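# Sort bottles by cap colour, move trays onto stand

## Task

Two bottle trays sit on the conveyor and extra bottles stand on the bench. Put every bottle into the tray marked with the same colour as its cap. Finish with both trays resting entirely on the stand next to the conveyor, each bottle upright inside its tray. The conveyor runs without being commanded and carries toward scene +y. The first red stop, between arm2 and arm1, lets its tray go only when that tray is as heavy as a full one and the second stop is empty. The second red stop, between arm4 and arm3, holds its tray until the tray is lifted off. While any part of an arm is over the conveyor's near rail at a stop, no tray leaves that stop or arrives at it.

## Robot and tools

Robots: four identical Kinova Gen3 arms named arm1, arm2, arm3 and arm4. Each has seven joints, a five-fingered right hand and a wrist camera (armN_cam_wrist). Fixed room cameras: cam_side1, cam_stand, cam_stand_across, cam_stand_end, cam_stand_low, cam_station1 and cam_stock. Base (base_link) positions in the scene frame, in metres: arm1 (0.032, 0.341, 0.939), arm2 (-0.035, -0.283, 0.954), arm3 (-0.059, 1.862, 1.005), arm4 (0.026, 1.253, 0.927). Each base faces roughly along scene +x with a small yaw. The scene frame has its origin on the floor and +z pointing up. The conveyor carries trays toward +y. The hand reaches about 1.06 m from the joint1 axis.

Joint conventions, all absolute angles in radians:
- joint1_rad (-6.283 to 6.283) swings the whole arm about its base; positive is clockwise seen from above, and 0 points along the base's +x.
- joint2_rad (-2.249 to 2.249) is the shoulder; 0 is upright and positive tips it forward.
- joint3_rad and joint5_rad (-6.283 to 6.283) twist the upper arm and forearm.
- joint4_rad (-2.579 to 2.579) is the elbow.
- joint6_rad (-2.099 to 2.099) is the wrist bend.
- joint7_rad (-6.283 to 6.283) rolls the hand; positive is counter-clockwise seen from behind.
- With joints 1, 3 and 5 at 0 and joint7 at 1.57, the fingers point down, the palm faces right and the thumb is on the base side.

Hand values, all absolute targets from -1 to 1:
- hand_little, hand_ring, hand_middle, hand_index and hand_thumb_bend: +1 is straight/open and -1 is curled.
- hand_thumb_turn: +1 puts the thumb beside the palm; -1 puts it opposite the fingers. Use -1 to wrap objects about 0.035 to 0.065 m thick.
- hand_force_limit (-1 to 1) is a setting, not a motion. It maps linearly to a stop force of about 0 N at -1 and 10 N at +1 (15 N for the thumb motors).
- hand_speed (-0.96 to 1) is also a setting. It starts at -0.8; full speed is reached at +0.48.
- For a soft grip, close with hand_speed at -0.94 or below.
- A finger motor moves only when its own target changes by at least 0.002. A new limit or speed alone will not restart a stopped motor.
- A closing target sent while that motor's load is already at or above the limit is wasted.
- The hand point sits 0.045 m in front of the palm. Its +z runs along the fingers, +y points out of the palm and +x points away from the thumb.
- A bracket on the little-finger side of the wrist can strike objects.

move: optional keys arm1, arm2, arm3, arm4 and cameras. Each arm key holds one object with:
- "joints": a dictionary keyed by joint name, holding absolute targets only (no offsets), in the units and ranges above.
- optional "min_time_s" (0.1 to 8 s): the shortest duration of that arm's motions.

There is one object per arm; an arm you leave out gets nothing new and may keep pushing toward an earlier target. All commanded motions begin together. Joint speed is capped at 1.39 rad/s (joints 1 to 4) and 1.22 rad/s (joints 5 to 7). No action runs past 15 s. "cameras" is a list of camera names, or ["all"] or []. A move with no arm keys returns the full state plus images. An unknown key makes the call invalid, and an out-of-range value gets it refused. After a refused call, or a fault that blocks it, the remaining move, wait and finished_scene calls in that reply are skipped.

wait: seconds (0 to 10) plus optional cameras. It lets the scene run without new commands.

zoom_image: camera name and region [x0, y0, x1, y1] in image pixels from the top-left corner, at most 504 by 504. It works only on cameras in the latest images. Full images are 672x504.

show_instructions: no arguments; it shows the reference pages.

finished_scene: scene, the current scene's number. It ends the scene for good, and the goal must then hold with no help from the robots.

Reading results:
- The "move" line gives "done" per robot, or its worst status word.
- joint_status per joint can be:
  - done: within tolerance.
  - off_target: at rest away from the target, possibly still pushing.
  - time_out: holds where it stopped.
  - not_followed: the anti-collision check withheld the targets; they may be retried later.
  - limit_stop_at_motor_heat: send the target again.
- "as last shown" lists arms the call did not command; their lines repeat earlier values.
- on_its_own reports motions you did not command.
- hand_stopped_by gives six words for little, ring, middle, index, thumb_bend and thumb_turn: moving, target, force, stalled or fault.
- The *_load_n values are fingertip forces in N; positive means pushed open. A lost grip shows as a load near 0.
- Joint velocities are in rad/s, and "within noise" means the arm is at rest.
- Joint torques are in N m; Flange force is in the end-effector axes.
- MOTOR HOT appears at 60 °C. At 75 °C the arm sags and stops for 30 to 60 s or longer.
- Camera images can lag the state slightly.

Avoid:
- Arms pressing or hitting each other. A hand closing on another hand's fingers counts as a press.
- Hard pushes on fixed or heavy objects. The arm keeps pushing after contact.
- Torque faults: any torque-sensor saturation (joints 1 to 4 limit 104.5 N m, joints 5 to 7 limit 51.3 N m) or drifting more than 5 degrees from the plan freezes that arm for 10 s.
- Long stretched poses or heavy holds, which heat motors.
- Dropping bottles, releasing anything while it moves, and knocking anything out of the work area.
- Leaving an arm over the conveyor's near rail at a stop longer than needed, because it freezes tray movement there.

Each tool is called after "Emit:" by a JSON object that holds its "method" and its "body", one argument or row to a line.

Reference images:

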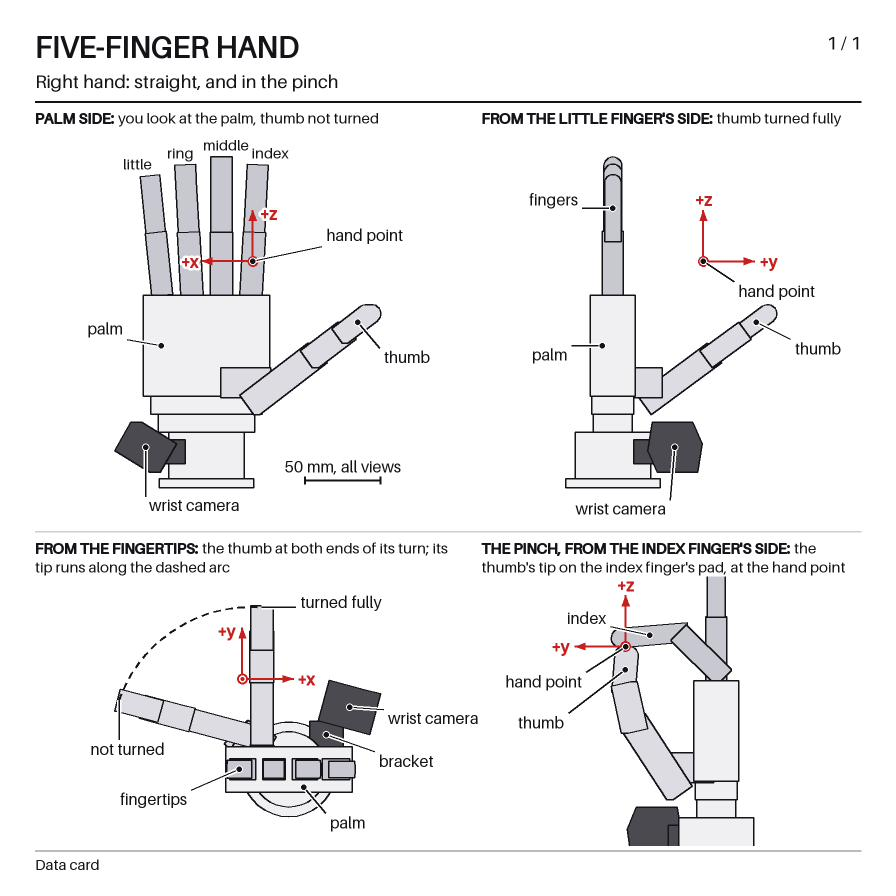

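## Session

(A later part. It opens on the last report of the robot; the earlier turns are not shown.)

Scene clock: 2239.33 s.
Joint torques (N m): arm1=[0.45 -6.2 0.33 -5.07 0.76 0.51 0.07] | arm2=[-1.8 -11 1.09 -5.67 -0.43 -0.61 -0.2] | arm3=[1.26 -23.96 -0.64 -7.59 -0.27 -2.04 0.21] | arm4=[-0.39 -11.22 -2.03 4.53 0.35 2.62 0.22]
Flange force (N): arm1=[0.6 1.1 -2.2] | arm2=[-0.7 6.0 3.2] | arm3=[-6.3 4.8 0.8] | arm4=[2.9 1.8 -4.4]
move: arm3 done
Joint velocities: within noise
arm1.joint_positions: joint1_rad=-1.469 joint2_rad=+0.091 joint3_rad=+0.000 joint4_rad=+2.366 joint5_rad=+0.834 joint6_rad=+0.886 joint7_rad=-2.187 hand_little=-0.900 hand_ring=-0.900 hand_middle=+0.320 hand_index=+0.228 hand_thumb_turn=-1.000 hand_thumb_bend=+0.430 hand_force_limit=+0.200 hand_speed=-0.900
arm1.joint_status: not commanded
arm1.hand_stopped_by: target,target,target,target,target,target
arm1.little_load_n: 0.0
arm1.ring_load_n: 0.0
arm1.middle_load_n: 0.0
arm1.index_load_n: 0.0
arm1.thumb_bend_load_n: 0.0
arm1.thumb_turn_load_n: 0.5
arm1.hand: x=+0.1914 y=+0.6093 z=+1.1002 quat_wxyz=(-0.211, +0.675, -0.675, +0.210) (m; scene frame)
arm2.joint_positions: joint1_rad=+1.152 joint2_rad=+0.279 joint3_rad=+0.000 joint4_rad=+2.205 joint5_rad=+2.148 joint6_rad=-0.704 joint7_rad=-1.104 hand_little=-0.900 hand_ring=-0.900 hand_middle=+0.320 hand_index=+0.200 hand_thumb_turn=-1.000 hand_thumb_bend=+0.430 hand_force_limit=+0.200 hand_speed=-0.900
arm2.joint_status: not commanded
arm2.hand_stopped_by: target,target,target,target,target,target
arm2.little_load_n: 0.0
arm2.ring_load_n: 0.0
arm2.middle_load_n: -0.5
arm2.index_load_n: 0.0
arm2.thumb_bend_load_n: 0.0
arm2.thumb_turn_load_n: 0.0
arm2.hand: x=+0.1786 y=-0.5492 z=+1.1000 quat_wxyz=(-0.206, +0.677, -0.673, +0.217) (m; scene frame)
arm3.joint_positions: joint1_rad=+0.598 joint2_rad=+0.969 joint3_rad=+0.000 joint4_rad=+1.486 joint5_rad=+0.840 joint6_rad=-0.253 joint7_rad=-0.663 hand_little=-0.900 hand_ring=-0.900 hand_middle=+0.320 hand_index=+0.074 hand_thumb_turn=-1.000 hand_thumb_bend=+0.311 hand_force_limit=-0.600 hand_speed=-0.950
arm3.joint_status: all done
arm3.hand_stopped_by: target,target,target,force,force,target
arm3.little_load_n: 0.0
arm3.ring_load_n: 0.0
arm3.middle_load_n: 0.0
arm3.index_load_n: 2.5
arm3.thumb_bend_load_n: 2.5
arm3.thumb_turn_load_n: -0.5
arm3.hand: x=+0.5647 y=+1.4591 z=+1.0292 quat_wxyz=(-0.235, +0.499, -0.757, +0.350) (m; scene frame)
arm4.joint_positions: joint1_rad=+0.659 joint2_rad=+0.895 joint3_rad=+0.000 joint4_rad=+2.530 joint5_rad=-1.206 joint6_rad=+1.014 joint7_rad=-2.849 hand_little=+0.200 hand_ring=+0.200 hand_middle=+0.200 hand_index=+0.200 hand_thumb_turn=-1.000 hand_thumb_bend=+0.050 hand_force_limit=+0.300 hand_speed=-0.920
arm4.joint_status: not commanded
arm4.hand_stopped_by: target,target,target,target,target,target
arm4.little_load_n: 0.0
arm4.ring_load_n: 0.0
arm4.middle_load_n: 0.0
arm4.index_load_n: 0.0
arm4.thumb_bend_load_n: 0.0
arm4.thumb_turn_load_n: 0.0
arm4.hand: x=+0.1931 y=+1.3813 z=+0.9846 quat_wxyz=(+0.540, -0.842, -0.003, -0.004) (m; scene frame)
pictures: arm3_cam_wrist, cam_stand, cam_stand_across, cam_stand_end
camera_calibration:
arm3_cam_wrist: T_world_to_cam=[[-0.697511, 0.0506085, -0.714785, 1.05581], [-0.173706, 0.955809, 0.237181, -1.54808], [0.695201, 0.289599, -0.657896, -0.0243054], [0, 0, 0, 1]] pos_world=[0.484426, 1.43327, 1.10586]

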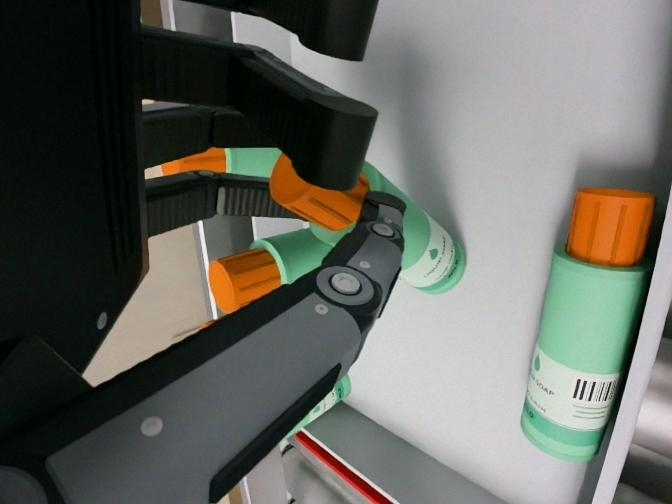

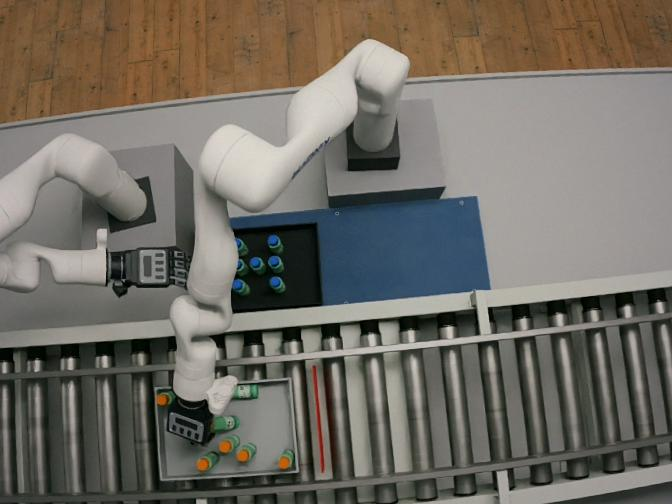

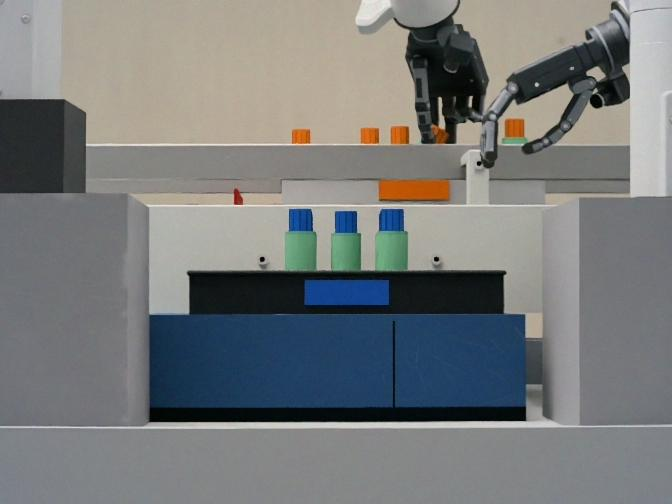

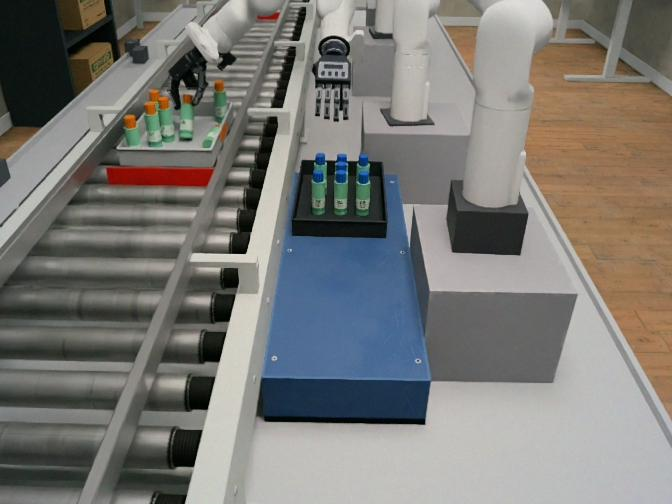

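Emit:
{"method": "move", "body": {
  "arm3": {"joints": {"joint1_rad": 0.5975, "joint2_rad": 0.9416, "joint3_rad": 0, "joint4_rad": 1.4862, "joint5_rad": 0.9247, "joint6_rad": -0.236, "joint7_rad": -0.751}, "min_time_s": 2},
  "cameras": ["arm3_cam_wrist", "cam_stand", "cam_stand_across", "cam_stand_end"]
}}

Emit:
{"method": "zoom_image", "body": {
  "camera": "arm3_cam_wrist",
  "region": [180, 60, 522, 320]
}}

Emit:
{"method": "zoom_image", "body": {
  "camera": "cam_stand_end",
  "region": [90, 20, 310, 180]
}}

Emit:
{"method": "zoom_image", "body": {
  "camera": "cam_stand_across",
  "region": [360, 60, 540, 180]
}}

Scene clock: 2264.97 s.
Joint torques (N m): arm1=[0.57 -6.27 0.4 -5.13 0.82 0.5 0.05] | arm2=[-1.77 -10.97 1.05 -5.69 -0.43 -0.62 -0.25] | arm3=[1.21 -23.5 -0.66 -7.56 -0.21 -1.88 0.22] | arm4=[-0.35 -11.1 -2.16 4.35 0.4 2.64 0.24]
Flange force (N): arm1=[0.6 1.6 -2.5] | arm2=[-0.8 6.1 3.3] | arm3=[-6.6 5.5 0.5] | arm4=[2.6 1.2 -4.4]
move: arm3 done
Joint velocities: within noise
arm1, arm2, arm4: as last shown
arm1.thumb_turn_load_n: 0.0
arm2.little_load_n: 0.5
arm2.middle_load_n: 0.0
arm3.joint_positions: joint1_rad=+0.598 joint2_rad=+0.942 joint3_rad=+0.000 joint4_rad=+1.486 joint5_rad=+0.925 joint6_rad=-0.236 joint7_rad=-0.751 hand_little=-0.900 hand_ring=-0.900 hand_middle=+0.320 hand_index=+0.074 hand_thumb_turn=-1.000 hand_thumb_bend=+0.310 hand_force_limit=-0.600 hand_speed=-0.950
arm3.joint_status: all done
arm3.hand_stopped_by: target,target,target,force,force,target
arm3.little_load_n: 0.0
arm3.ring_load_n: 0.0
arm3.middle_load_n: 0.0
arm3.index_load_n: 0.0
arm3.thumb_bend_load_n: 0.0
arm3.thumb_turn_load_n: 0.0
arm3.hand: x=+0.5647 y=+1.4591 z=+1.0442 quat_wxyz=(-0.235, +0.499, -0.757, +0.350) (m; scene frame)
pictures: arm3_cam_wrist, cam_stand, cam_stand_across, cam_stand_end
camera_calibration:
arm3_cam_wrist: T_world_to_cam=[[-0.6975, 0.0505457, -0.7148, 1.0667], [-0.173752, 0.955813, 0.237135, -1.55168], [0.695201, 0.289599, -0.657897, -0.0144001], [0, 0, 0, 1]] pos_world=[0.484426, 1.43337, 1.12096]

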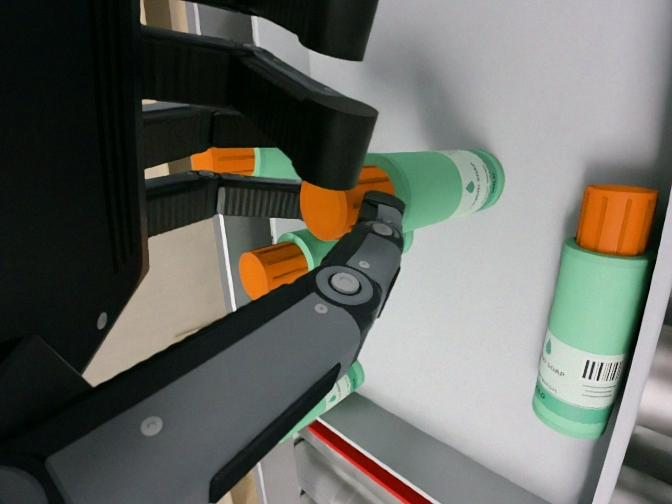

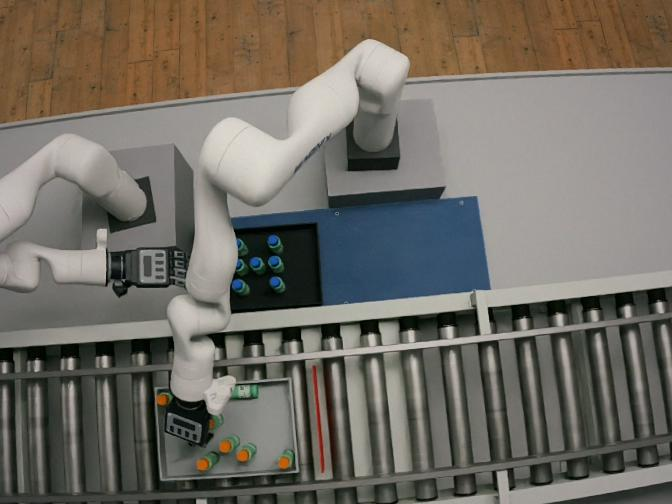

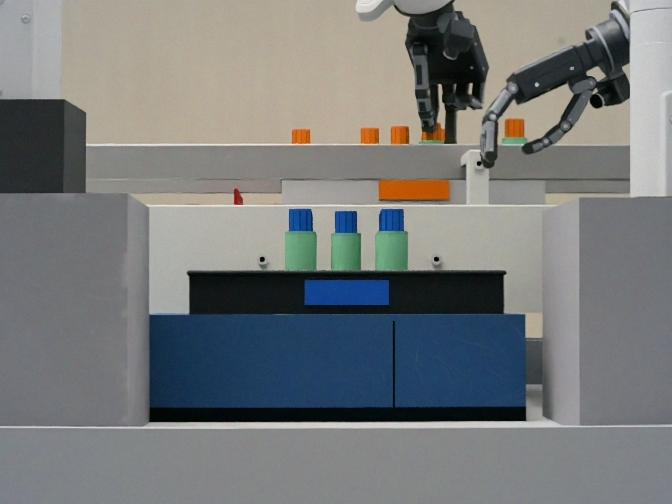

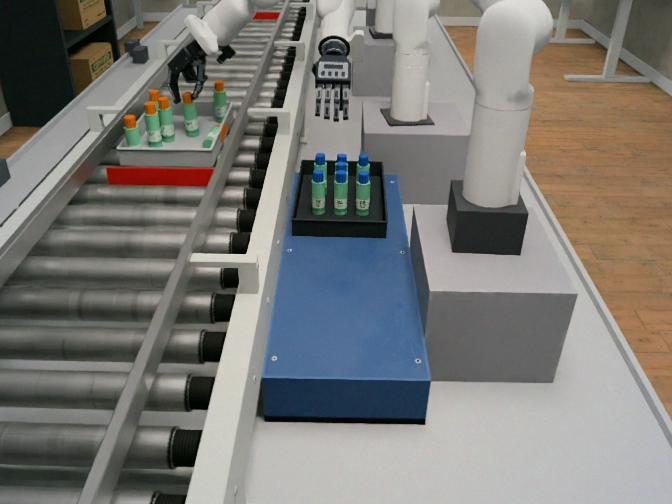

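Scaled by 1.474 from the camera's 672x504 image, which has a finer 960x720 frame.

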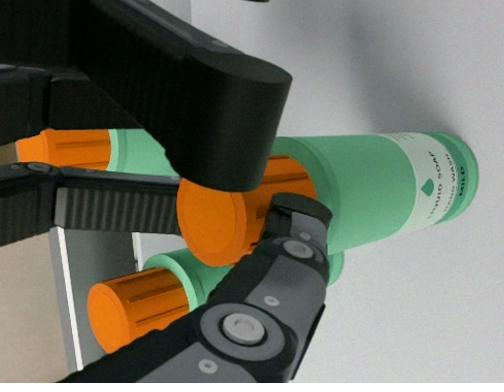

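Scaled by 2.291 from the camera's 672x504 image, which has a finer 960x720 frame.

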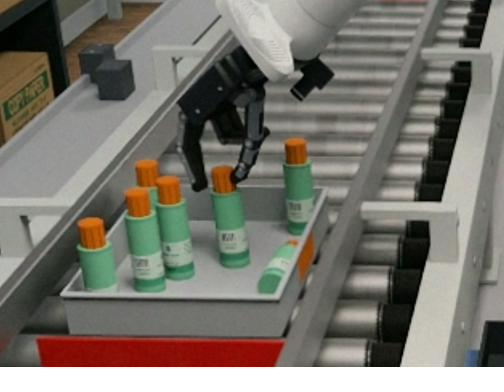

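Scaled by 2.800 from the camera's 672x504 image, which has a finer 960x720 frame.

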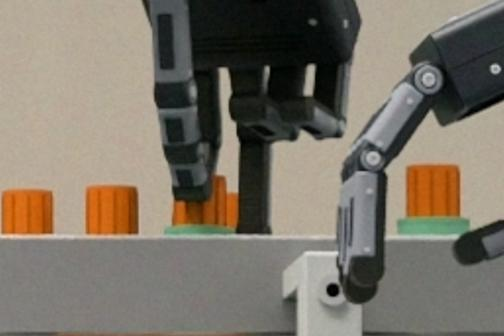

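Emit:
{"method": "move", "body": {
  "arm3": {"joints": {"hand_index": 0.22, "hand_thumb_bend": 0.43, "hand_speed": -0.92}}
}}

Emit:
{"method": "move", "body": {
  "arm3": {"joints": {"joint1_rad": 0.5852, "joint2_rad": 0.9503, "joint3_rad": 0, "joint4_rad": 1.4841, "joint5_rad": 0.8728, "joint6_rad": -0.2338, "joint7_rad": -0.7072}, "min_time_s": 1.5},
  "cameras": ["arm3_cam_wrist", "cam_stand_across"]
}}

Emit:
{"method": "zoom_image", "body": {
  "camera": "arm3_cam_wrist",
  "region": [180, 60, 522, 320]
}}

Emit:
{"method": "zoom_image", "body": {
  "camera": "cam_stand_across",
  "region": [360, 60, 540, 180]
}}

Scene clock: 2281.20 s.
Joint torques (N m): arm1=[0.43 -6.22 0.39 -5.07 0.8 0.46 0.05] | arm2=[-1.76 -11.05 1.11 -5.7 -0.42 -0.6 -0.23] | arm3=[1.22 -23.36 -0.67 -7.51 -0.2 -1.82 0.21] | arm4=[-0.39 -11.26 -2.12 4.39 0.38 2.7 0.22]
Flange force (N): arm1=[0.5 1.1 -2.6] | arm2=[-0.8 6.1 3.5] | arm3=[-6.8 5.7 0.2] | arm4=[2.3 1.9 -4.0]
move: arm3 done
Joint velocities: within noise
arm1, arm2, arm4: as last shown
arm2.little_load_n: 0.0
arm3.joint_positions: joint1_rad=+0.598 joint2_rad=+0.942 joint3_rad=+0.000 joint4_rad=+1.486 joint5_rad=+0.925 joint6_rad=-0.236 joint7_rad=-0.751 hand_little=-0.900 hand_ring=-0.900 hand_middle=+0.320 hand_index=+0.220 hand_thumb_turn=-1.000 hand_thumb_bend=+0.430 hand_force_limit=-0.600 hand_speed=-0.920
arm3.joint_status: all done
arm3.hand_stopped_by: target,target,target,target,target,target
arm3.little_load_n: 0.0
arm3.ring_load_n: 0.0
arm3.middle_load_n: 0.0
arm3.index_load_n: 0.0
arm3.thumb_bend_load_n: 0.0
arm3.thumb_turn_load_n: 0.0
arm3.hand: x=+0.5647 y=+1.4591 z=+1.0443 quat_wxyz=(-0.235, +0.499, -0.757, +0.350) (m; scene frame)
pictures: none

Scene clock: 2283.00 s.
Joint torques (N m): arm1=[0.51 -6.18 0.4 -5.04 0.77 0.45 0.02] | arm2=[-1.78 -11.02 1.06 -5.69 -0.4 -0.63 -0.22] | arm3=[1.24 -23.45 -0.65 -7.47 -0.23 -1.93 0.25] | arm4=[-0.34 -11.22 -2 4.38 0.4 2.62 0.24]
Flange force (N): arm1=[0.5 1.1 -2.9] | arm2=[-0.8 6.1 3.4] | arm3=[-6.6 5.0 0.4] | arm4=[2.7 1.5 -3.9]
move: arm3 done
Joint velocities: within noise
arm1, arm2, arm4: as last shown
arm3.joint_positions: joint1_rad=+0.585 joint2_rad=+0.950 joint3_rad=+0.000 joint4_rad=+1.484 joint5_rad=+0.873 joint6_rad=-0.234 joint7_rad=-0.707 hand_little=-0.900 hand_ring=-0.900 hand_middle=+0.320 hand_index=+0.220 hand_thumb_turn=-1.000 hand_thumb_bend=+0.430 hand_force_limit=-0.600 hand_speed=-0.920
arm3.joint_status: all done
arm3.hand_stopped_by: target,target,target,target,target,target
arm3.little_load_n: 0.0
arm3.ring_load_n: 0.0
arm3.middle_load_n: 0.0
arm3.index_load_n: 0.0
arm3.thumb_bend_load_n: 0.0
arm3.thumb_turn_load_n: 0.0
arm3.hand: x=+0.5694 y=+1.4640 z=+1.0399 quat_wxyz=(-0.234, +0.499, -0.757, +0.350) (m; scene frame)
arm4.middle_load_n: -0.5
pictures: arm3_cam_wrist, cam_stand_across
camera_calibration:
arm3_cam_wrist: T_world_to_cam=[[-0.697549, 0.0505213, -0.714754, 1.06667], [-0.173738, 0.955819, 0.237116, -1.55443], [0.695155, 0.28958, -0.657953, -0.0217749], [0, 0, 0, 1]] pos_world=[0.489126, 1.43817, 1.11666]

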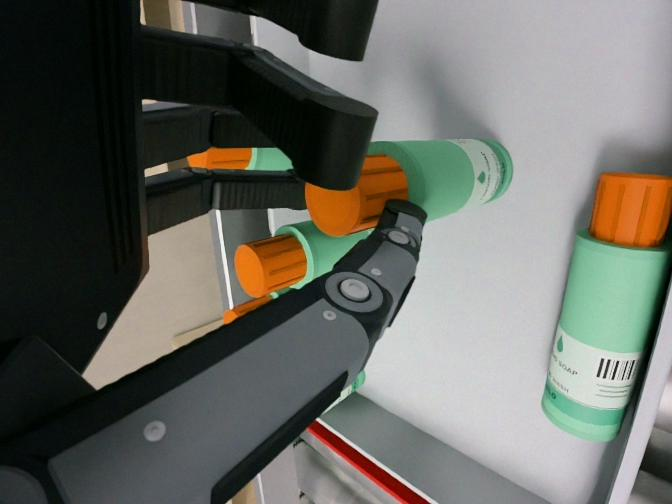

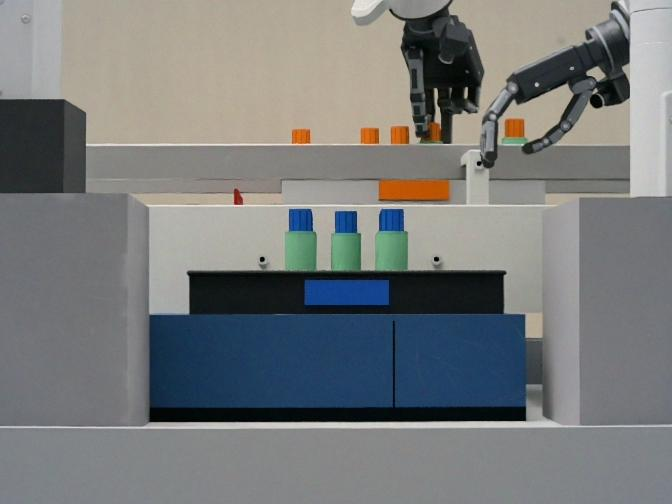

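Scaled by 1.474 from the camera's 672x504 image, which has a finer 960x720 frame.

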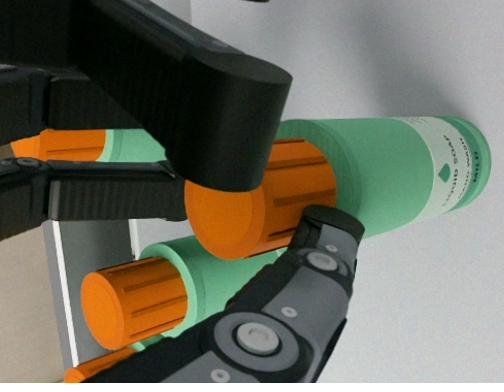

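Scaled by 2.800 from the camera's 672x504 image, which has a finer 960x720 frame.

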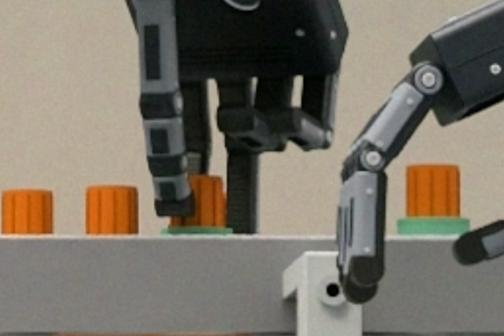

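Emit:
{"method": "move", "body": {
  "arm3": {"joints": {"hand_index": 0.1, "hand_middle": 0.14, "hand_thumb_bend": 0.32, "hand_force_limit": -0.6, "hand_speed": -0.94}}
}}

Emit:
{"method": "move", "body": {
  "arm3": {"joints": {"hand_index": -0.15, "hand_middle": -0.1, "hand_thumb_bend": 0.2, "hand_force_limit": -0.55, "hand_speed": -0.95}}
}}

Emit:
{"method": "move", "body": {
  "arm3": {"joints": {"hand_index": -0.25, "hand_middle": -0.2, "hand_thumb_bend": 0.1, "hand_force_limit": -0.05, "hand_speed": -0.95}},
  "cameras": ["arm3_cam_wrist", "cam_stand_across"]
}}

Emit:
{"method": "zoom_image", "body": {
  "camera": "cam_stand_across",
  "region": [360, 60, 540, 180]
}}

Scene clock: 2291.10 s.
Joint torques (N m): arm1=[0.4 -6.25 0.37 -5.12 0.79 0.52 0] | arm2=[-1.71 -11.01 1 -5.66 -0.37 -0.59 -0.25] | arm3=[1.2 -23.5 -0.67 -7.52 -0.23 -1.95 0.21] | arm4=[-0.38 -11.2 -2.15 4.44 0.32 2.57 0.25]
Flange force (N): arm1=[0.6 0.9 -2.3] | arm2=[-0.7 6.0 3.4] | arm3=[-6.5 5.1 0.3] | arm4=[2.8 1.6 -4.9]
move: arm3 done
Joint velocities: within noise
arm1, arm2, arm4: as last shown
arm3.joint_positions: joint1_rad=+0.585 joint2_rad=+0.950 joint3_rad=+0.000 joint4_rad=+1.484 joint5_rad=+0.873 joint6_rad=-0.234 joint7_rad=-0.707 hand_little=-0.900 hand_ring=-0.900 hand_middle=+0.140 hand_index=+0.100 hand_thumb_turn=-1.000 hand_thumb_bend=+0.320 hand_force_limit=-0.600 hand_speed=-0.940
arm3.joint_status: all done
arm3.hand_stopped_by: target,target,target,target,target,target
arm3.little_load_n: 0.0
arm3.ring_load_n: 0.0
arm3.middle_load_n: 0.0
arm3.index_load_n: 0.0
arm3.thumb_bend_load_n: 0.0
arm3.thumb_turn_load_n: 0.0
arm3.hand: x=+0.5694 y=+1.4640 z=+1.0399 quat_wxyz=(-0.234, +0.499, -0.757, +0.350) (m; scene frame)
arm4.middle_load_n: 0.0
pictures: none

Scene clock: 2293.07 s.
Joint torques (N m): arm1=[0.51 -6.18 0.31 -5.08 0.81 0.48 0.02] | arm2=[-1.77 -10.93 1.09 -5.76 -0.43 -0.63 -0.24] | arm3=[1.23 -23.95 -0.69 -7.77 -0.22 -2.01 0.2] | arm4=[-0.34 -11.17 -2.21 4.39 0.38 2.61 0.26]
Flange force (N): arm1=[0.6 1.0 -2.7] | arm2=[-1.1 6.1 3.3] | arm3=[-6.8 5.9 0.6] | arm4=[2.7 1.4 -4.6]
move: arm3 off_target
Joint velocities: within noise
arm1, arm2, arm4: as last shown
arm3.joint_positions: joint1_rad=+0.585 joint2_rad=+0.950 joint3_rad=+0.000 joint4_rad=+1.484 joint5_rad=+0.873 joint6_rad=-0.234 joint7_rad=-0.707 hand_little=-0.900 hand_ring=-0.900 hand_middle=+0.076 hand_index=-0.126 hand_thumb_turn=-1.000 hand_thumb_bend=+0.274 hand_force_limit=-0.550 hand_speed=-0.950
arm3.joint_status: hand_middle off_target (ended at +0.076, target -0.100); hand_index off_target (ended at -0.126, target -0.150); hand_thumb_bend off_target (ended at +0.274, target +0.200); the others done
arm3.hand_stopped_by: target,target,force,force,force,target
arm3.little_load_n: 0.0
arm3.ring_load_n: 0.0
arm3.middle_load_n: 4.0
arm3.index_load_n: 2.0
arm3.thumb_bend_load_n: 4.5
arm3.thumb_turn_load_n: -1.0
arm3.hand: x=+0.5694 y=+1.4640 z=+1.0399 quat_wxyz=(-0.234, +0.499, -0.757, +0.350) (m; scene frame)
pictures: none

Scene clock: 2293.70 s.
Joint torques (N m): arm1=[0.49 -6.16 0.26 -5.01 0.75 0.52 0.02] | arm2=[-1.73 -10.97 1.08 -5.72 -0.39 -0.58 -0.22] | arm3=[1.23 -24.02 -0.65 -7.77 -0.25 -2.03 0.22] | arm4=[-0.3 -11.23 -2.06 4.42 0.39 2.64 0.22]
Flange force (N): arm1=[0.5 0.8 -2.4] | arm2=[-0.9 6.0 3.3] | arm3=[-6.5 5.6 0.8] | arm4=[2.7 1.6 -3.9]
move: arm3 off_target
Joint velocities: within noise
arm1, arm2, arm4: as last shown
arm1.thumb_turn_load_n: 0.5
arm3.joint_positions: joint1_rad=+0.585 joint2_rad=+0.950 joint3_rad=+0.000 joint4_rad=+1.484 joint5_rad=+0.873 joint6_rad=-0.234 joint7_rad=-0.707 hand_little=-0.900 hand_ring=-0.900 hand_middle=+0.073 hand_index=-0.162 hand_thumb_turn=-1.000 hand_thumb_bend=+0.267 hand_force_limit=-0.050 hand_speed=-0.950
arm3.joint_status: hand_middle off_target (ended at +0.073, target -0.200); hand_index off_target (ended at -0.162, target -0.250); hand_thumb_bend off_target (ended at +0.267, target +0.100); the others done
arm3.hand_stopped_by: target,target,force,force,force,target
arm3.little_load_n: 0.0
arm3.ring_load_n: 0.0
arm3.middle_load_n: 5.0
arm3.index_load_n: 5.0
arm3.thumb_bend_load_n: 7.5
arm3.thumb_turn_load_n: -3.5
arm3.hand: x=+0.5694 y=+1.4640 z=+1.0399 quat_wxyz=(-0.234, +0.499, -0.757, +0.350) (m; scene frame)
arm4.little_load_n: -0.5
pictures: arm3_cam_wrist, cam_stand_across
camera_calibration:
arm3_cam_wrist: T_world_to_cam=[[-0.697549, 0.0505213, -0.714754, 1.06667], [-0.173738, 0.955819, 0.237116, -1.55443], [0.695155, 0.28958, -0.657953, -0.0217749], [0, 0, 0, 1]] pos_world=[0.489126, 1.43817, 1.11666]

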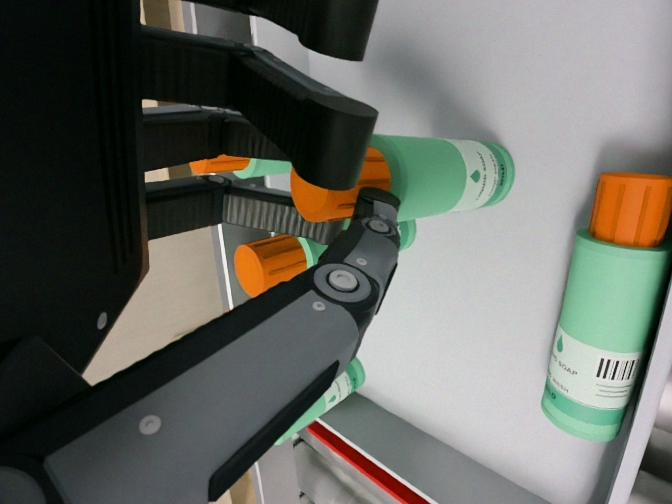

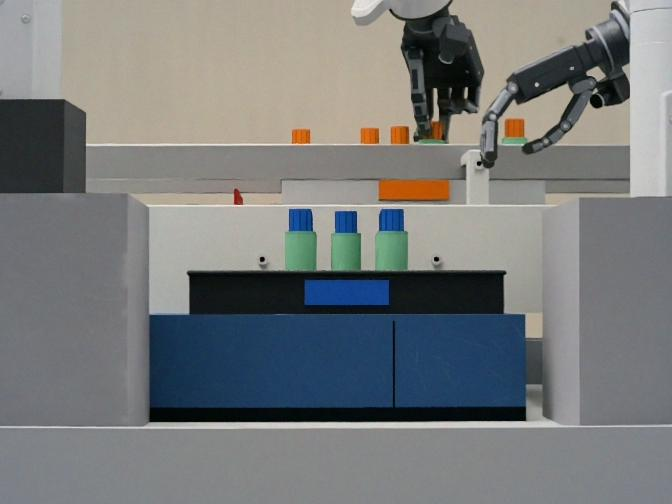

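Scaled by 2.800 from the camera's 672x504 image, which has a finer 960x720 frame.

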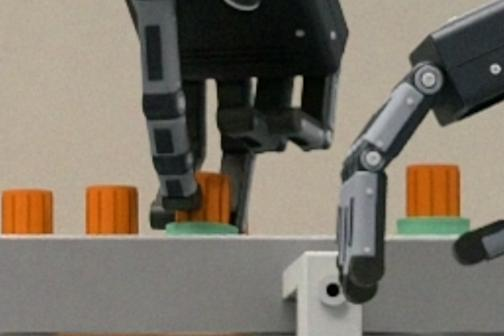

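Emit:
{"method": "move", "body": {
  "arm3": {"joints": {"joint1_rad": 0.5851, "joint2_rad": 0.9423, "joint3_rad": 0, "joint4_rad": 1.4842, "joint5_rad": 0.8968, "joint6_rad": -0.2289, "joint7_rad": -0.7317}, "min_time_s": 1},
  "cameras": ["arm3_cam_wrist", "cam_stand_across"]
}}

Emit:
{"method": "zoom_image", "body": {
  "camera": "cam_stand_across",
  "region": [360, 60, 540, 180]
}}

Scene clock: 2310.67 s.
Joint torques (N m): arm1=[0.51 -6.22 0.37 -5.12 0.72 0.54 0.06] | arm2=[-1.77 -10.96 1.02 -5.65 -0.44 -0.56 -0.21] | arm3=[1.21 -23.95 -0.67 -7.85 -0.26 -1.98 0.19] | arm4=[-0.47 -11.26 -2.12 4.36 0.39 2.62 0.22]
Flange force (N): arm1=[0.7 1.4 -2.1] | arm2=[-0.6 5.9 2.9] | arm3=[-6.6 6.0 0.7] | arm4=[2.2 1.9 -4.2]
move: arm3 done
Joint velocities: within noise
arm1, arm2, arm4: as last shown
arm1.thumb_turn_load_n: 0.0
arm3.joint_positions: joint1_rad=+0.585 joint2_rad=+0.942 joint3_rad=+0.000 joint4_rad=+1.484 joint5_rad=+0.897 joint6_rad=-0.229 joint7_rad=-0.732 hand_little=-0.900 hand_ring=-0.900 hand_middle=+0.073 hand_index=-0.162 hand_thumb_turn=-1.000 hand_thumb_bend=+0.267 hand_force_limit=-0.050 hand_speed=-0.950
arm3.joint_status: all done
arm3.hand_stopped_by: target,target,force,force,force,target
arm3.little_load_n: 0.5
arm3.ring_load_n: 0.0
arm3.middle_load_n: 5.0
arm3.index_load_n: 5.0
arm3.thumb_bend_load_n: 7.5
arm3.thumb_turn_load_n: -3.5
arm3.hand: x=+0.5695 y=+1.4639 z=+1.0444 quat_wxyz=(-0.234, +0.499, -0.757, +0.351) (m; scene frame)
arm4.little_load_n: 0.0
pictures: arm3_cam_wrist, cam_stand_across
camera_calibration:
arm3_cam_wrist: T_world_to_cam=[[-0.697306, 0.0501028, -0.71502, 1.0706], [-0.173885, 0.95593, 0.236561, -1.55494], [0.695362, 0.289287, -0.657864, -0.0186572], [0, 0, 0, 1]] pos_world=[0.489125, 1.43817, 1.12106]

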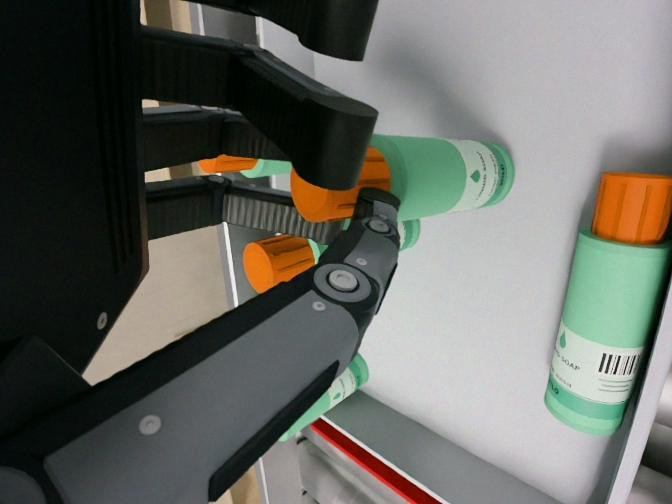

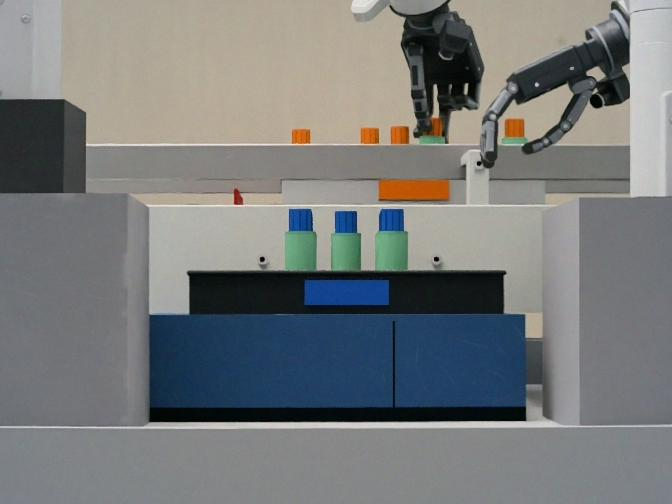

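Scaled by 2.800 from the camera's 672x504 image, which has a finer 960x720 frame.

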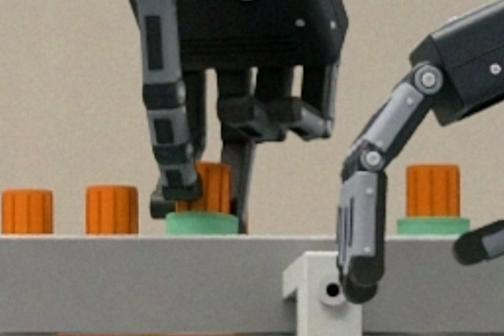

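Emit:
{"method": "move", "body": {
  "arm3": {"joints": {"joint1_rad": 0.5938, "joint2_rad": 0.98, "joint3_rad": 0, "joint4_rad": 1.3856, "joint5_rad": 1.1577, "joint6_rad": -0.2021, "joint7_rad": -0.9924}, "min_time_s": 2}
}}

Emit:
{"method": "move", "body": {
  "arm3": {"joints": {"joint1_rad": 0.6017, "joint2_rad": 1.0207, "joint3_rad": 0, "joint4_rad": 1.2811, "joint5_rad": 1.4816, "joint6_rad": -0.1917, "joint7_rad": -1.3171}, "min_time_s": 2.2},
  "cameras": ["arm3_cam_wrist", "cam_stand_across", "cam_stand", "cam_stand_end"]
}}

Emit:
{"method": "zoom_image", "body": {
  "camera": "cam_stand_across",
  "region": [360, 60, 540, 180]
}}

Emit:
{"method": "zoom_image", "body": {
  "camera": "cam_stand",
  "region": [140, 360, 320, 495]
}}

Emit:
{"method": "zoom_image", "body": {
  "camera": "cam_stand_end",
  "region": [90, 20, 310, 180]
}}

Scene clock: 2316.97 s.
Joint torques (N m): arm1=[0.51 -6.11 0.36 -5.09 0.71 0.5 0.05] | arm2=[-1.77 -11.07 1.04 -5.69 -0.44 -0.57 -0.24] | arm3=[1.18 -24.75 -0.67 -8.18 -0.31 -1.62 0.24] | arm4=[-0.41 -11.13 -2.1 4.38 0.42 2.56 0.27]
Flange force (N): arm1=[0.9 1.1 -2.5] | arm2=[-0.6 6.2 3.3] | arm3=no reading | arm4=[2.8 1.2 -4.5]
move: arm3 done
Joint velocities: within noise
arm1.joint_positions: joint1_rad=-1.469 joint2_rad=+0.091 joint3_rad=+0.000 joint4_rad=+2.366 joint5_rad=+0.834 joint6_rad=+0.886 joint7_rad=-2.187 hand_little=-0.900 hand_ring=-0.900 hand_middle=+0.320 hand_index=+0.228 hand_thumb_turn=-1.000 hand_thumb_bend=+0.430 hand_force_limit=+0.200 hand_speed=-0.900
arm1.joint_status: not commanded
arm1.hand_stopped_by: target,target,target,target,target,target
arm1.little_load_n: 0.0
arm1.ring_load_n: 0.5
arm1.middle_load_n: 0.0
arm1.index_load_n: 0.0
arm1.thumb_bend_load_n: 0.0
arm1.thumb_turn_load_n: 0.0
arm1.hand: x=+0.1914 y=+0.6093 z=+1.1002 quat_wxyz=(-0.211, +0.675, -0.675, +0.210) (m; scene frame)
arm2.joint_positions: joint1_rad=+1.152 joint2_rad=+0.279 joint3_rad=+0.000 joint4_rad=+2.205 joint5_rad=+2.148 joint6_rad=-0.704 joint7_rad=-1.104 hand_little=-0.900 hand_ring=-0.900 hand_middle=+0.320 hand_index=+0.200 hand_thumb_turn=-1.000 hand_thumb_bend=+0.430 hand_force_limit=+0.200 hand_speed=-0.900
arm2.joint_status: not commanded
arm2.hand_stopped_by: target,target,target,target,target,target
arm2.little_load_n: 0.5
arm2.ring_load_n: 0.0
arm2.middle_load_n: 0.0
arm2.index_load_n: 0.0
arm2.thumb_bend_load_n: 0.0
arm2.thumb_turn_load_n: 0.0
arm2.hand: x=+0.1786 y=-0.5492 z=+1.1000 quat_wxyz=(-0.206, +0.677, -0.673, +0.217) (m; scene frame)
arm3.joint_positions: joint1_rad=+0.594 joint2_rad=+0.980 joint3_rad=+0.000 joint4_rad=+1.386 joint5_rad=+1.158 joint6_rad=-0.202 joint7_rad=-0.992 hand_little=-0.900 hand_ring=-0.900 hand_middle=+0.073 hand_index=-0.162 hand_thumb_turn=-1.000 hand_thumb_bend=+0.267 hand_force_limit=-0.050 hand_speed=-0.950
arm3.joint_status: all done
arm3.hand_stopped_by: target,target,force,force,force,target
arm3.little_load_n: 0.0
arm3.ring_load_n: 0.0
arm3.middle_load_n: 5.0
arm3.index_load_n: 5.0
arm3.thumb_bend_load_n: 7.5
arm3.thumb_turn_load_n: -3.5
arm3.hand: x=+0.5849 y=+1.4465 z=+1.0442 quat_wxyz=(-0.234, +0.499, -0.757, +0.350) (m; scene frame)
arm4.joint_positions: joint1_rad=+0.659 joint2_rad=+0.895 joint3_rad=+0.000 joint4_rad=+2.530 joint5_rad=-1.206 joint6_rad=+1.014 joint7_rad=-2.849 hand_little=+0.200 hand_ring=+0.200 hand_middle=+0.200 hand_index=+0.200 hand_thumb_turn=-1.000 hand_thumb_bend=+0.050 hand_force_limit=+0.300 hand_speed=-0.920
arm4.joint_status: not commanded
arm4.hand_stopped_by: target,target,target,target,target,target
arm4.little_load_n: 0.0
arm4.ring_load_n: 0.0
arm4.middle_load_n: 0.0
arm4.index_load_n: 0.0
arm4.thumb_bend_load_n: 0.0
arm4.thumb_turn_load_n: 0.0
arm4.hand: x=+0.1931 y=+1.3813 z=+0.9846 quat_wxyz=(+0.540, -0.842, -0.003, -0.004) (m; scene frame)
pictures: none

Scene clock: 2319.53 s.
Joint torques (N m): arm1=[0.54 -6.18 0.36 -5.04 0.79 0.47 0.07] | arm2=[-1.73 -10.99 1.14 -5.63 -0.4 -0.63 -0.26] | arm3=[1.21 -25.54 -0.72 -8.61 -0.32 -1.01 0.2] | arm4=[-0.35 -11.3 -2.06 4.35 0.41 2.62 0.23]
Flange force (N): arm1=[0.5 1.3 -2.7] | arm2=[-0.8 6.0 3.6] | arm3=no reading | arm4=[2.4 1.8 -3.7]
move: arm3 done
Joint velocities: within noise
arm1, arm2, arm4: as last shown
arm1.ring_load_n: 0.0
arm2.little_load_n: 0.0
arm3.joint_positions: joint1_rad=+0.602 joint2_rad=+1.021 joint3_rad=+0.000 joint4_rad=+1.281 joint5_rad=+1.482 joint6_rad=-0.192 joint7_rad=-1.317 hand_little=-0.900 hand_ring=-0.900 hand_middle=+0.073 hand_index=-0.162 hand_thumb_turn=-1.000 hand_thumb_bend=+0.267 hand_force_limit=-0.050 hand_speed=-0.950
arm3.joint_status: all done
arm3.hand_stopped_by: target,target,force,force,force,target
arm3.little_load_n: 0.0
arm3.ring_load_n: 0.5
arm3.middle_load_n: 5.0
arm3.index_load_n: 5.0
arm3.thumb_bend_load_n: 7.5
arm3.thumb_turn_load_n: -3.5
arm3.hand: x=+0.6005 y=+1.4291 z=+1.0442 quat_wxyz=(-0.235, +0.499, -0.757, +0.350) (m; scene frame)
arm4.index_load_n: 0.5
pictures: arm3_cam_wrist, cam_stand, cam_stand_across, cam_stand_end
camera_calibration:
arm3_cam_wrist: T_world_to_cam=[[-0.697475, 0.0507007, -0.714814, 1.09297], [-0.173641, 0.95581, 0.237224, -1.51694], [0.695254, 0.289579, -0.65785, -0.0306511], [0, 0, 0, 1]] pos_world=[0.520226, 1.40337, 1.12096]

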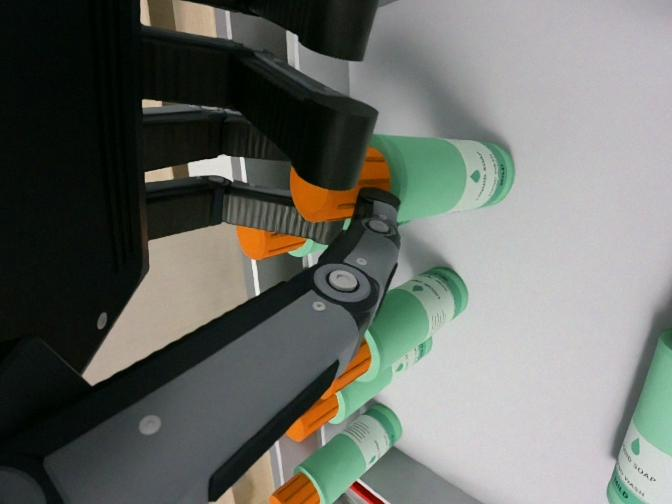

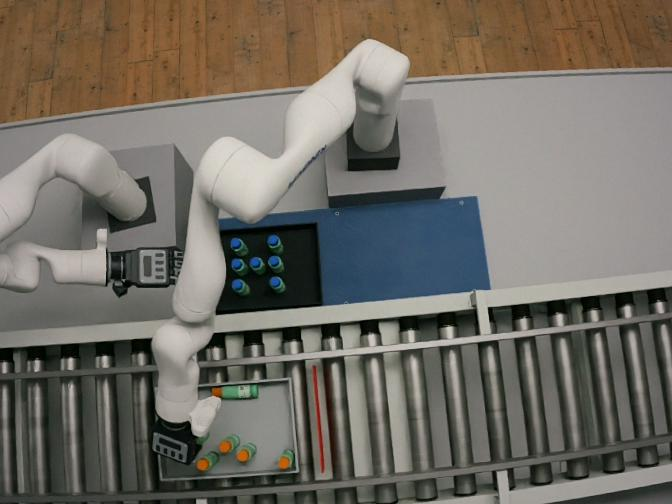

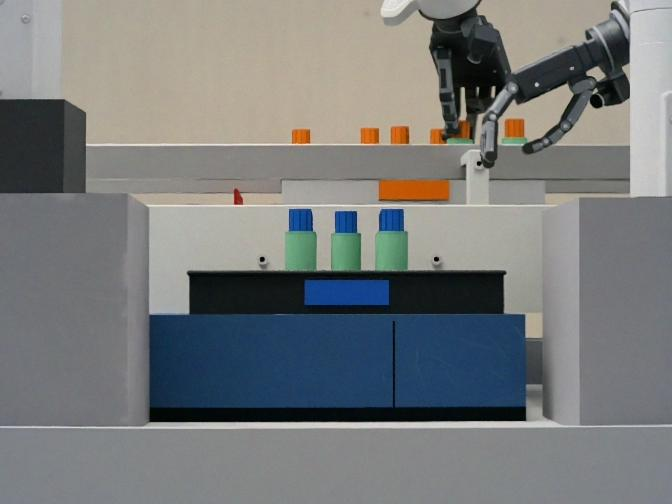

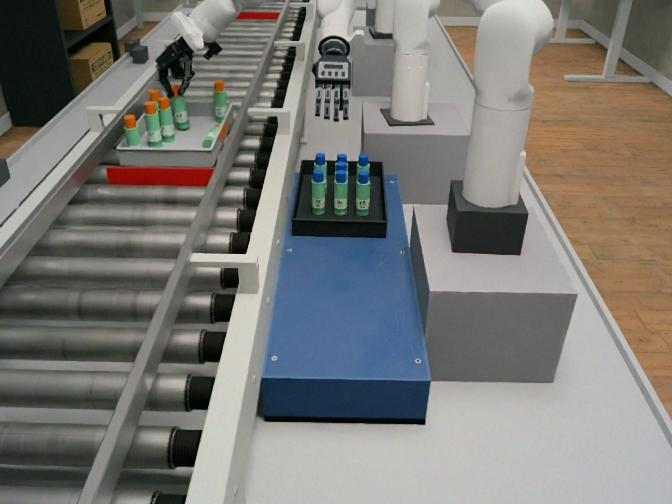

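Scaled by 2.800 from the camera's 672x504 image, which has a finer 960x720 frame.

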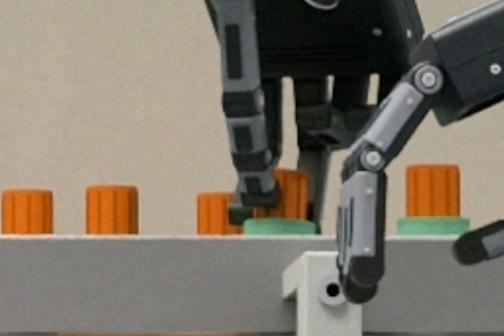

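Scaled by 2.800 from the camera's 672x504 image, which has a finer 960x720 frame.

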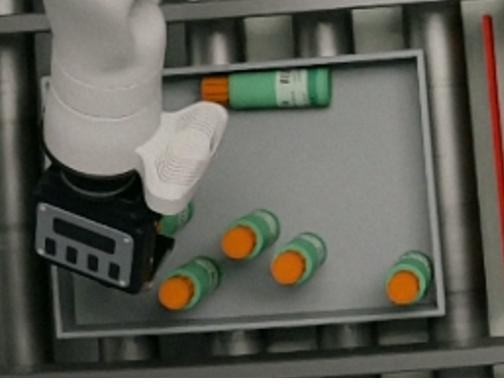

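Scaled by 2.291 from the camera's 672x504 image, which has a finer 960x720 frame.

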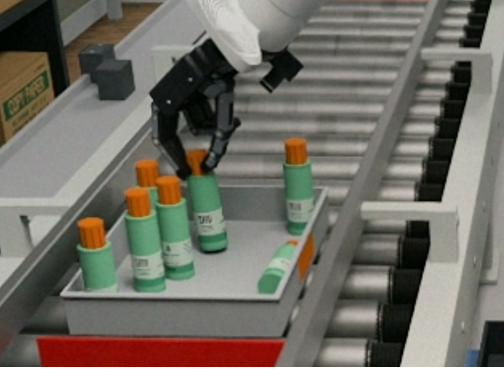

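Emit:
{"method": "move", "body": {
  "arm3": {"joints": {"joint1_rad": 0.6017, "joint2_rad": 1.027, "joint3_rad": 0, "joint4_rad": 1.2813, "joint5_rad": 1.4484, "joint6_rad": -0.1923, "joint7_rad": -1.2832}, "min_time_s": 1.2}
}}

Emit:
{"method": "move", "body": {
  "arm3": {"joints": {"hand_index": 0.22, "hand_middle": 0.32, "hand_thumb_bend": 0.43, "hand_speed": -0.92}},
  "cameras": ["arm3_cam_wrist", "cam_stand_across"]
}}

Emit:
{"method": "zoom_image", "body": {
  "camera": "cam_stand_across",
  "region": [360, 60, 540, 180]
}}

Scene clock: 2327.77 s.
Joint torques (N m): arm1=[0.47 -6.17 0.34 -5.03 0.82 0.46 0.04] | arm2=[-1.76 -10.99 1.08 -5.75 -0.44 -0.63 -0.27] | arm3=[1.21 -25.6 -0.71 -8.53 -0.31 -1.06 0.21] | arm4=[-0.37 -11.27 -2.04 4.46 0.34 2.64 0.25]
Flange force (N): arm1=[0.5 0.9 -2.9] | arm2=[-1.0 6.3 3.4] | arm3=no reading | arm4=[2.7 1.9 -4.3]
move: arm3 done
Joint velocities: within noise
arm1, arm2, arm4: as last shown
arm2.thumb_turn_load_n: -0.5
arm3.joint_positions: joint1_rad=+0.602 joint2_rad=+1.027 joint3_rad=+0.000 joint4_rad=+1.281 joint5_rad=+1.448 joint6_rad=-0.192 joint7_rad=-1.283 hand_little=-0.900 hand_ring=-0.900 hand_middle=+0.073 hand_index=-0.162 hand_thumb_turn=-1.000 hand_thumb_bend=+0.267 hand_force_limit=-0.050 hand_speed=-0.950
arm3.joint_status: all done
arm3.hand_stopped_by: target,target,force,force,force,target
arm3.little_load_n: 0.5
arm3.ring_load_n: 0.0
arm3.middle_load_n: 4.5
arm3.index_load_n: 5.0
arm3.thumb_bend_load_n: 7.5
arm3.thumb_turn_load_n: -3.5
arm3.hand: x=+0.6005 y=+1.4291 z=+1.0405 quat_wxyz=(-0.234, +0.499, -0.757, +0.350) (m; scene frame)
arm4.index_load_n: 0.0
pictures: none

Scene clock: 2329.97 s.
Joint torques (N m): arm1=[0.51 -6.19 0.38 -5.09 0.77 0.5 0.05] | arm2=[-1.79 -10.99 1.06 -5.75 -0.39 -0.6 -0.23] | arm3=[1 -24.55 -0.79 -8.06 -0.3 -1.04 0.22] | arm4=[-0.27 -11.28 -2.01 4.47 0.34 2.64 0.28]
Flange force (N): arm1=[0.7 1.3 -2.5] | arm2=[-1.0 6.2 3.4] | arm3=no reading | arm4=[3.1 1.7 -4.2]
move: arm3 done
Joint velocities: within noise
arm1, arm2, arm4: as last shown
arm2.thumb_turn_load_n: 0.0
arm3.joint_positions: joint1_rad=+0.602 joint2_rad=+1.027 joint3_rad=+0.000 joint4_rad=+1.281 joint5_rad=+1.448 joint6_rad=-0.192 joint7_rad=-1.283 hand_little=-0.900 hand_ring=-0.900 hand_middle=+0.320 hand_index=+0.220 hand_thumb_turn=-1.000 hand_thumb_bend=+0.430 hand_force_limit=-0.050 hand_speed=-0.920
arm3.joint_status: all done
arm3.hand_stopped_by: target,target,target,target,target,target
arm3.little_load_n: 0.0
arm3.ring_load_n: 0.0
arm3.middle_load_n: 0.0
arm3.index_load_n: 0.0
arm3.thumb_bend_load_n: 0.0
arm3.thumb_turn_load_n: -0.5
arm3.hand: x=+0.6005 y=+1.4291 z=+1.0405 quat_wxyz=(-0.234, +0.499, -0.757, +0.350) (m; scene frame)
arm4.little_load_n: -0.5
pictures: arm3_cam_wrist, cam_stand_across
camera_calibration:
arm3_cam_wrist: T_world_to_cam=[[-0.69747, 0.0506962, -0.714818, 1.09027], [-0.173579, 0.955839, 0.237156, -1.51594], [0.695274, 0.289487, -0.657869, -0.0329822], [0, 0, 0, 1]] pos_world=[0.520226, 1.40327, 1.11716]

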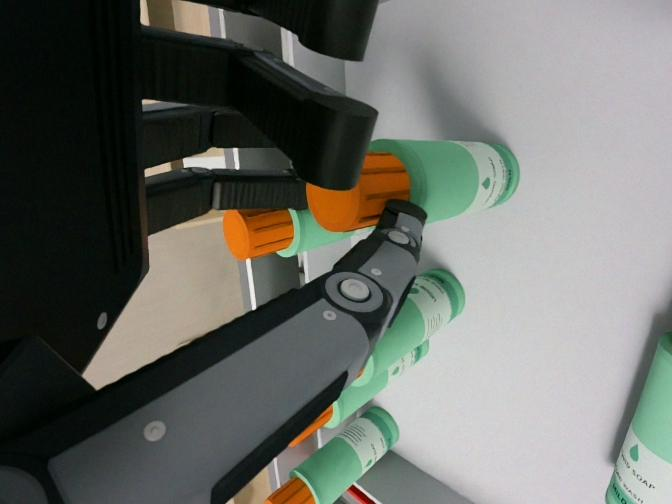

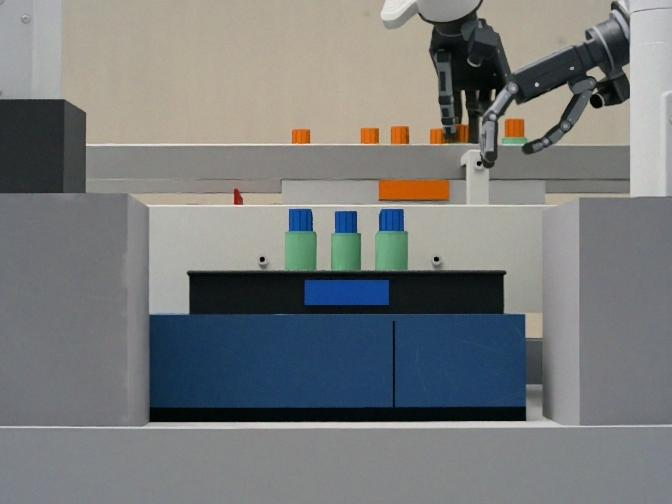

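Scaled by 2.800 from the camera's 672x504 image, which has a finer 960x720 frame.

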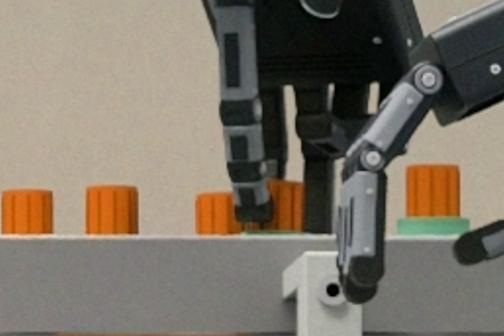

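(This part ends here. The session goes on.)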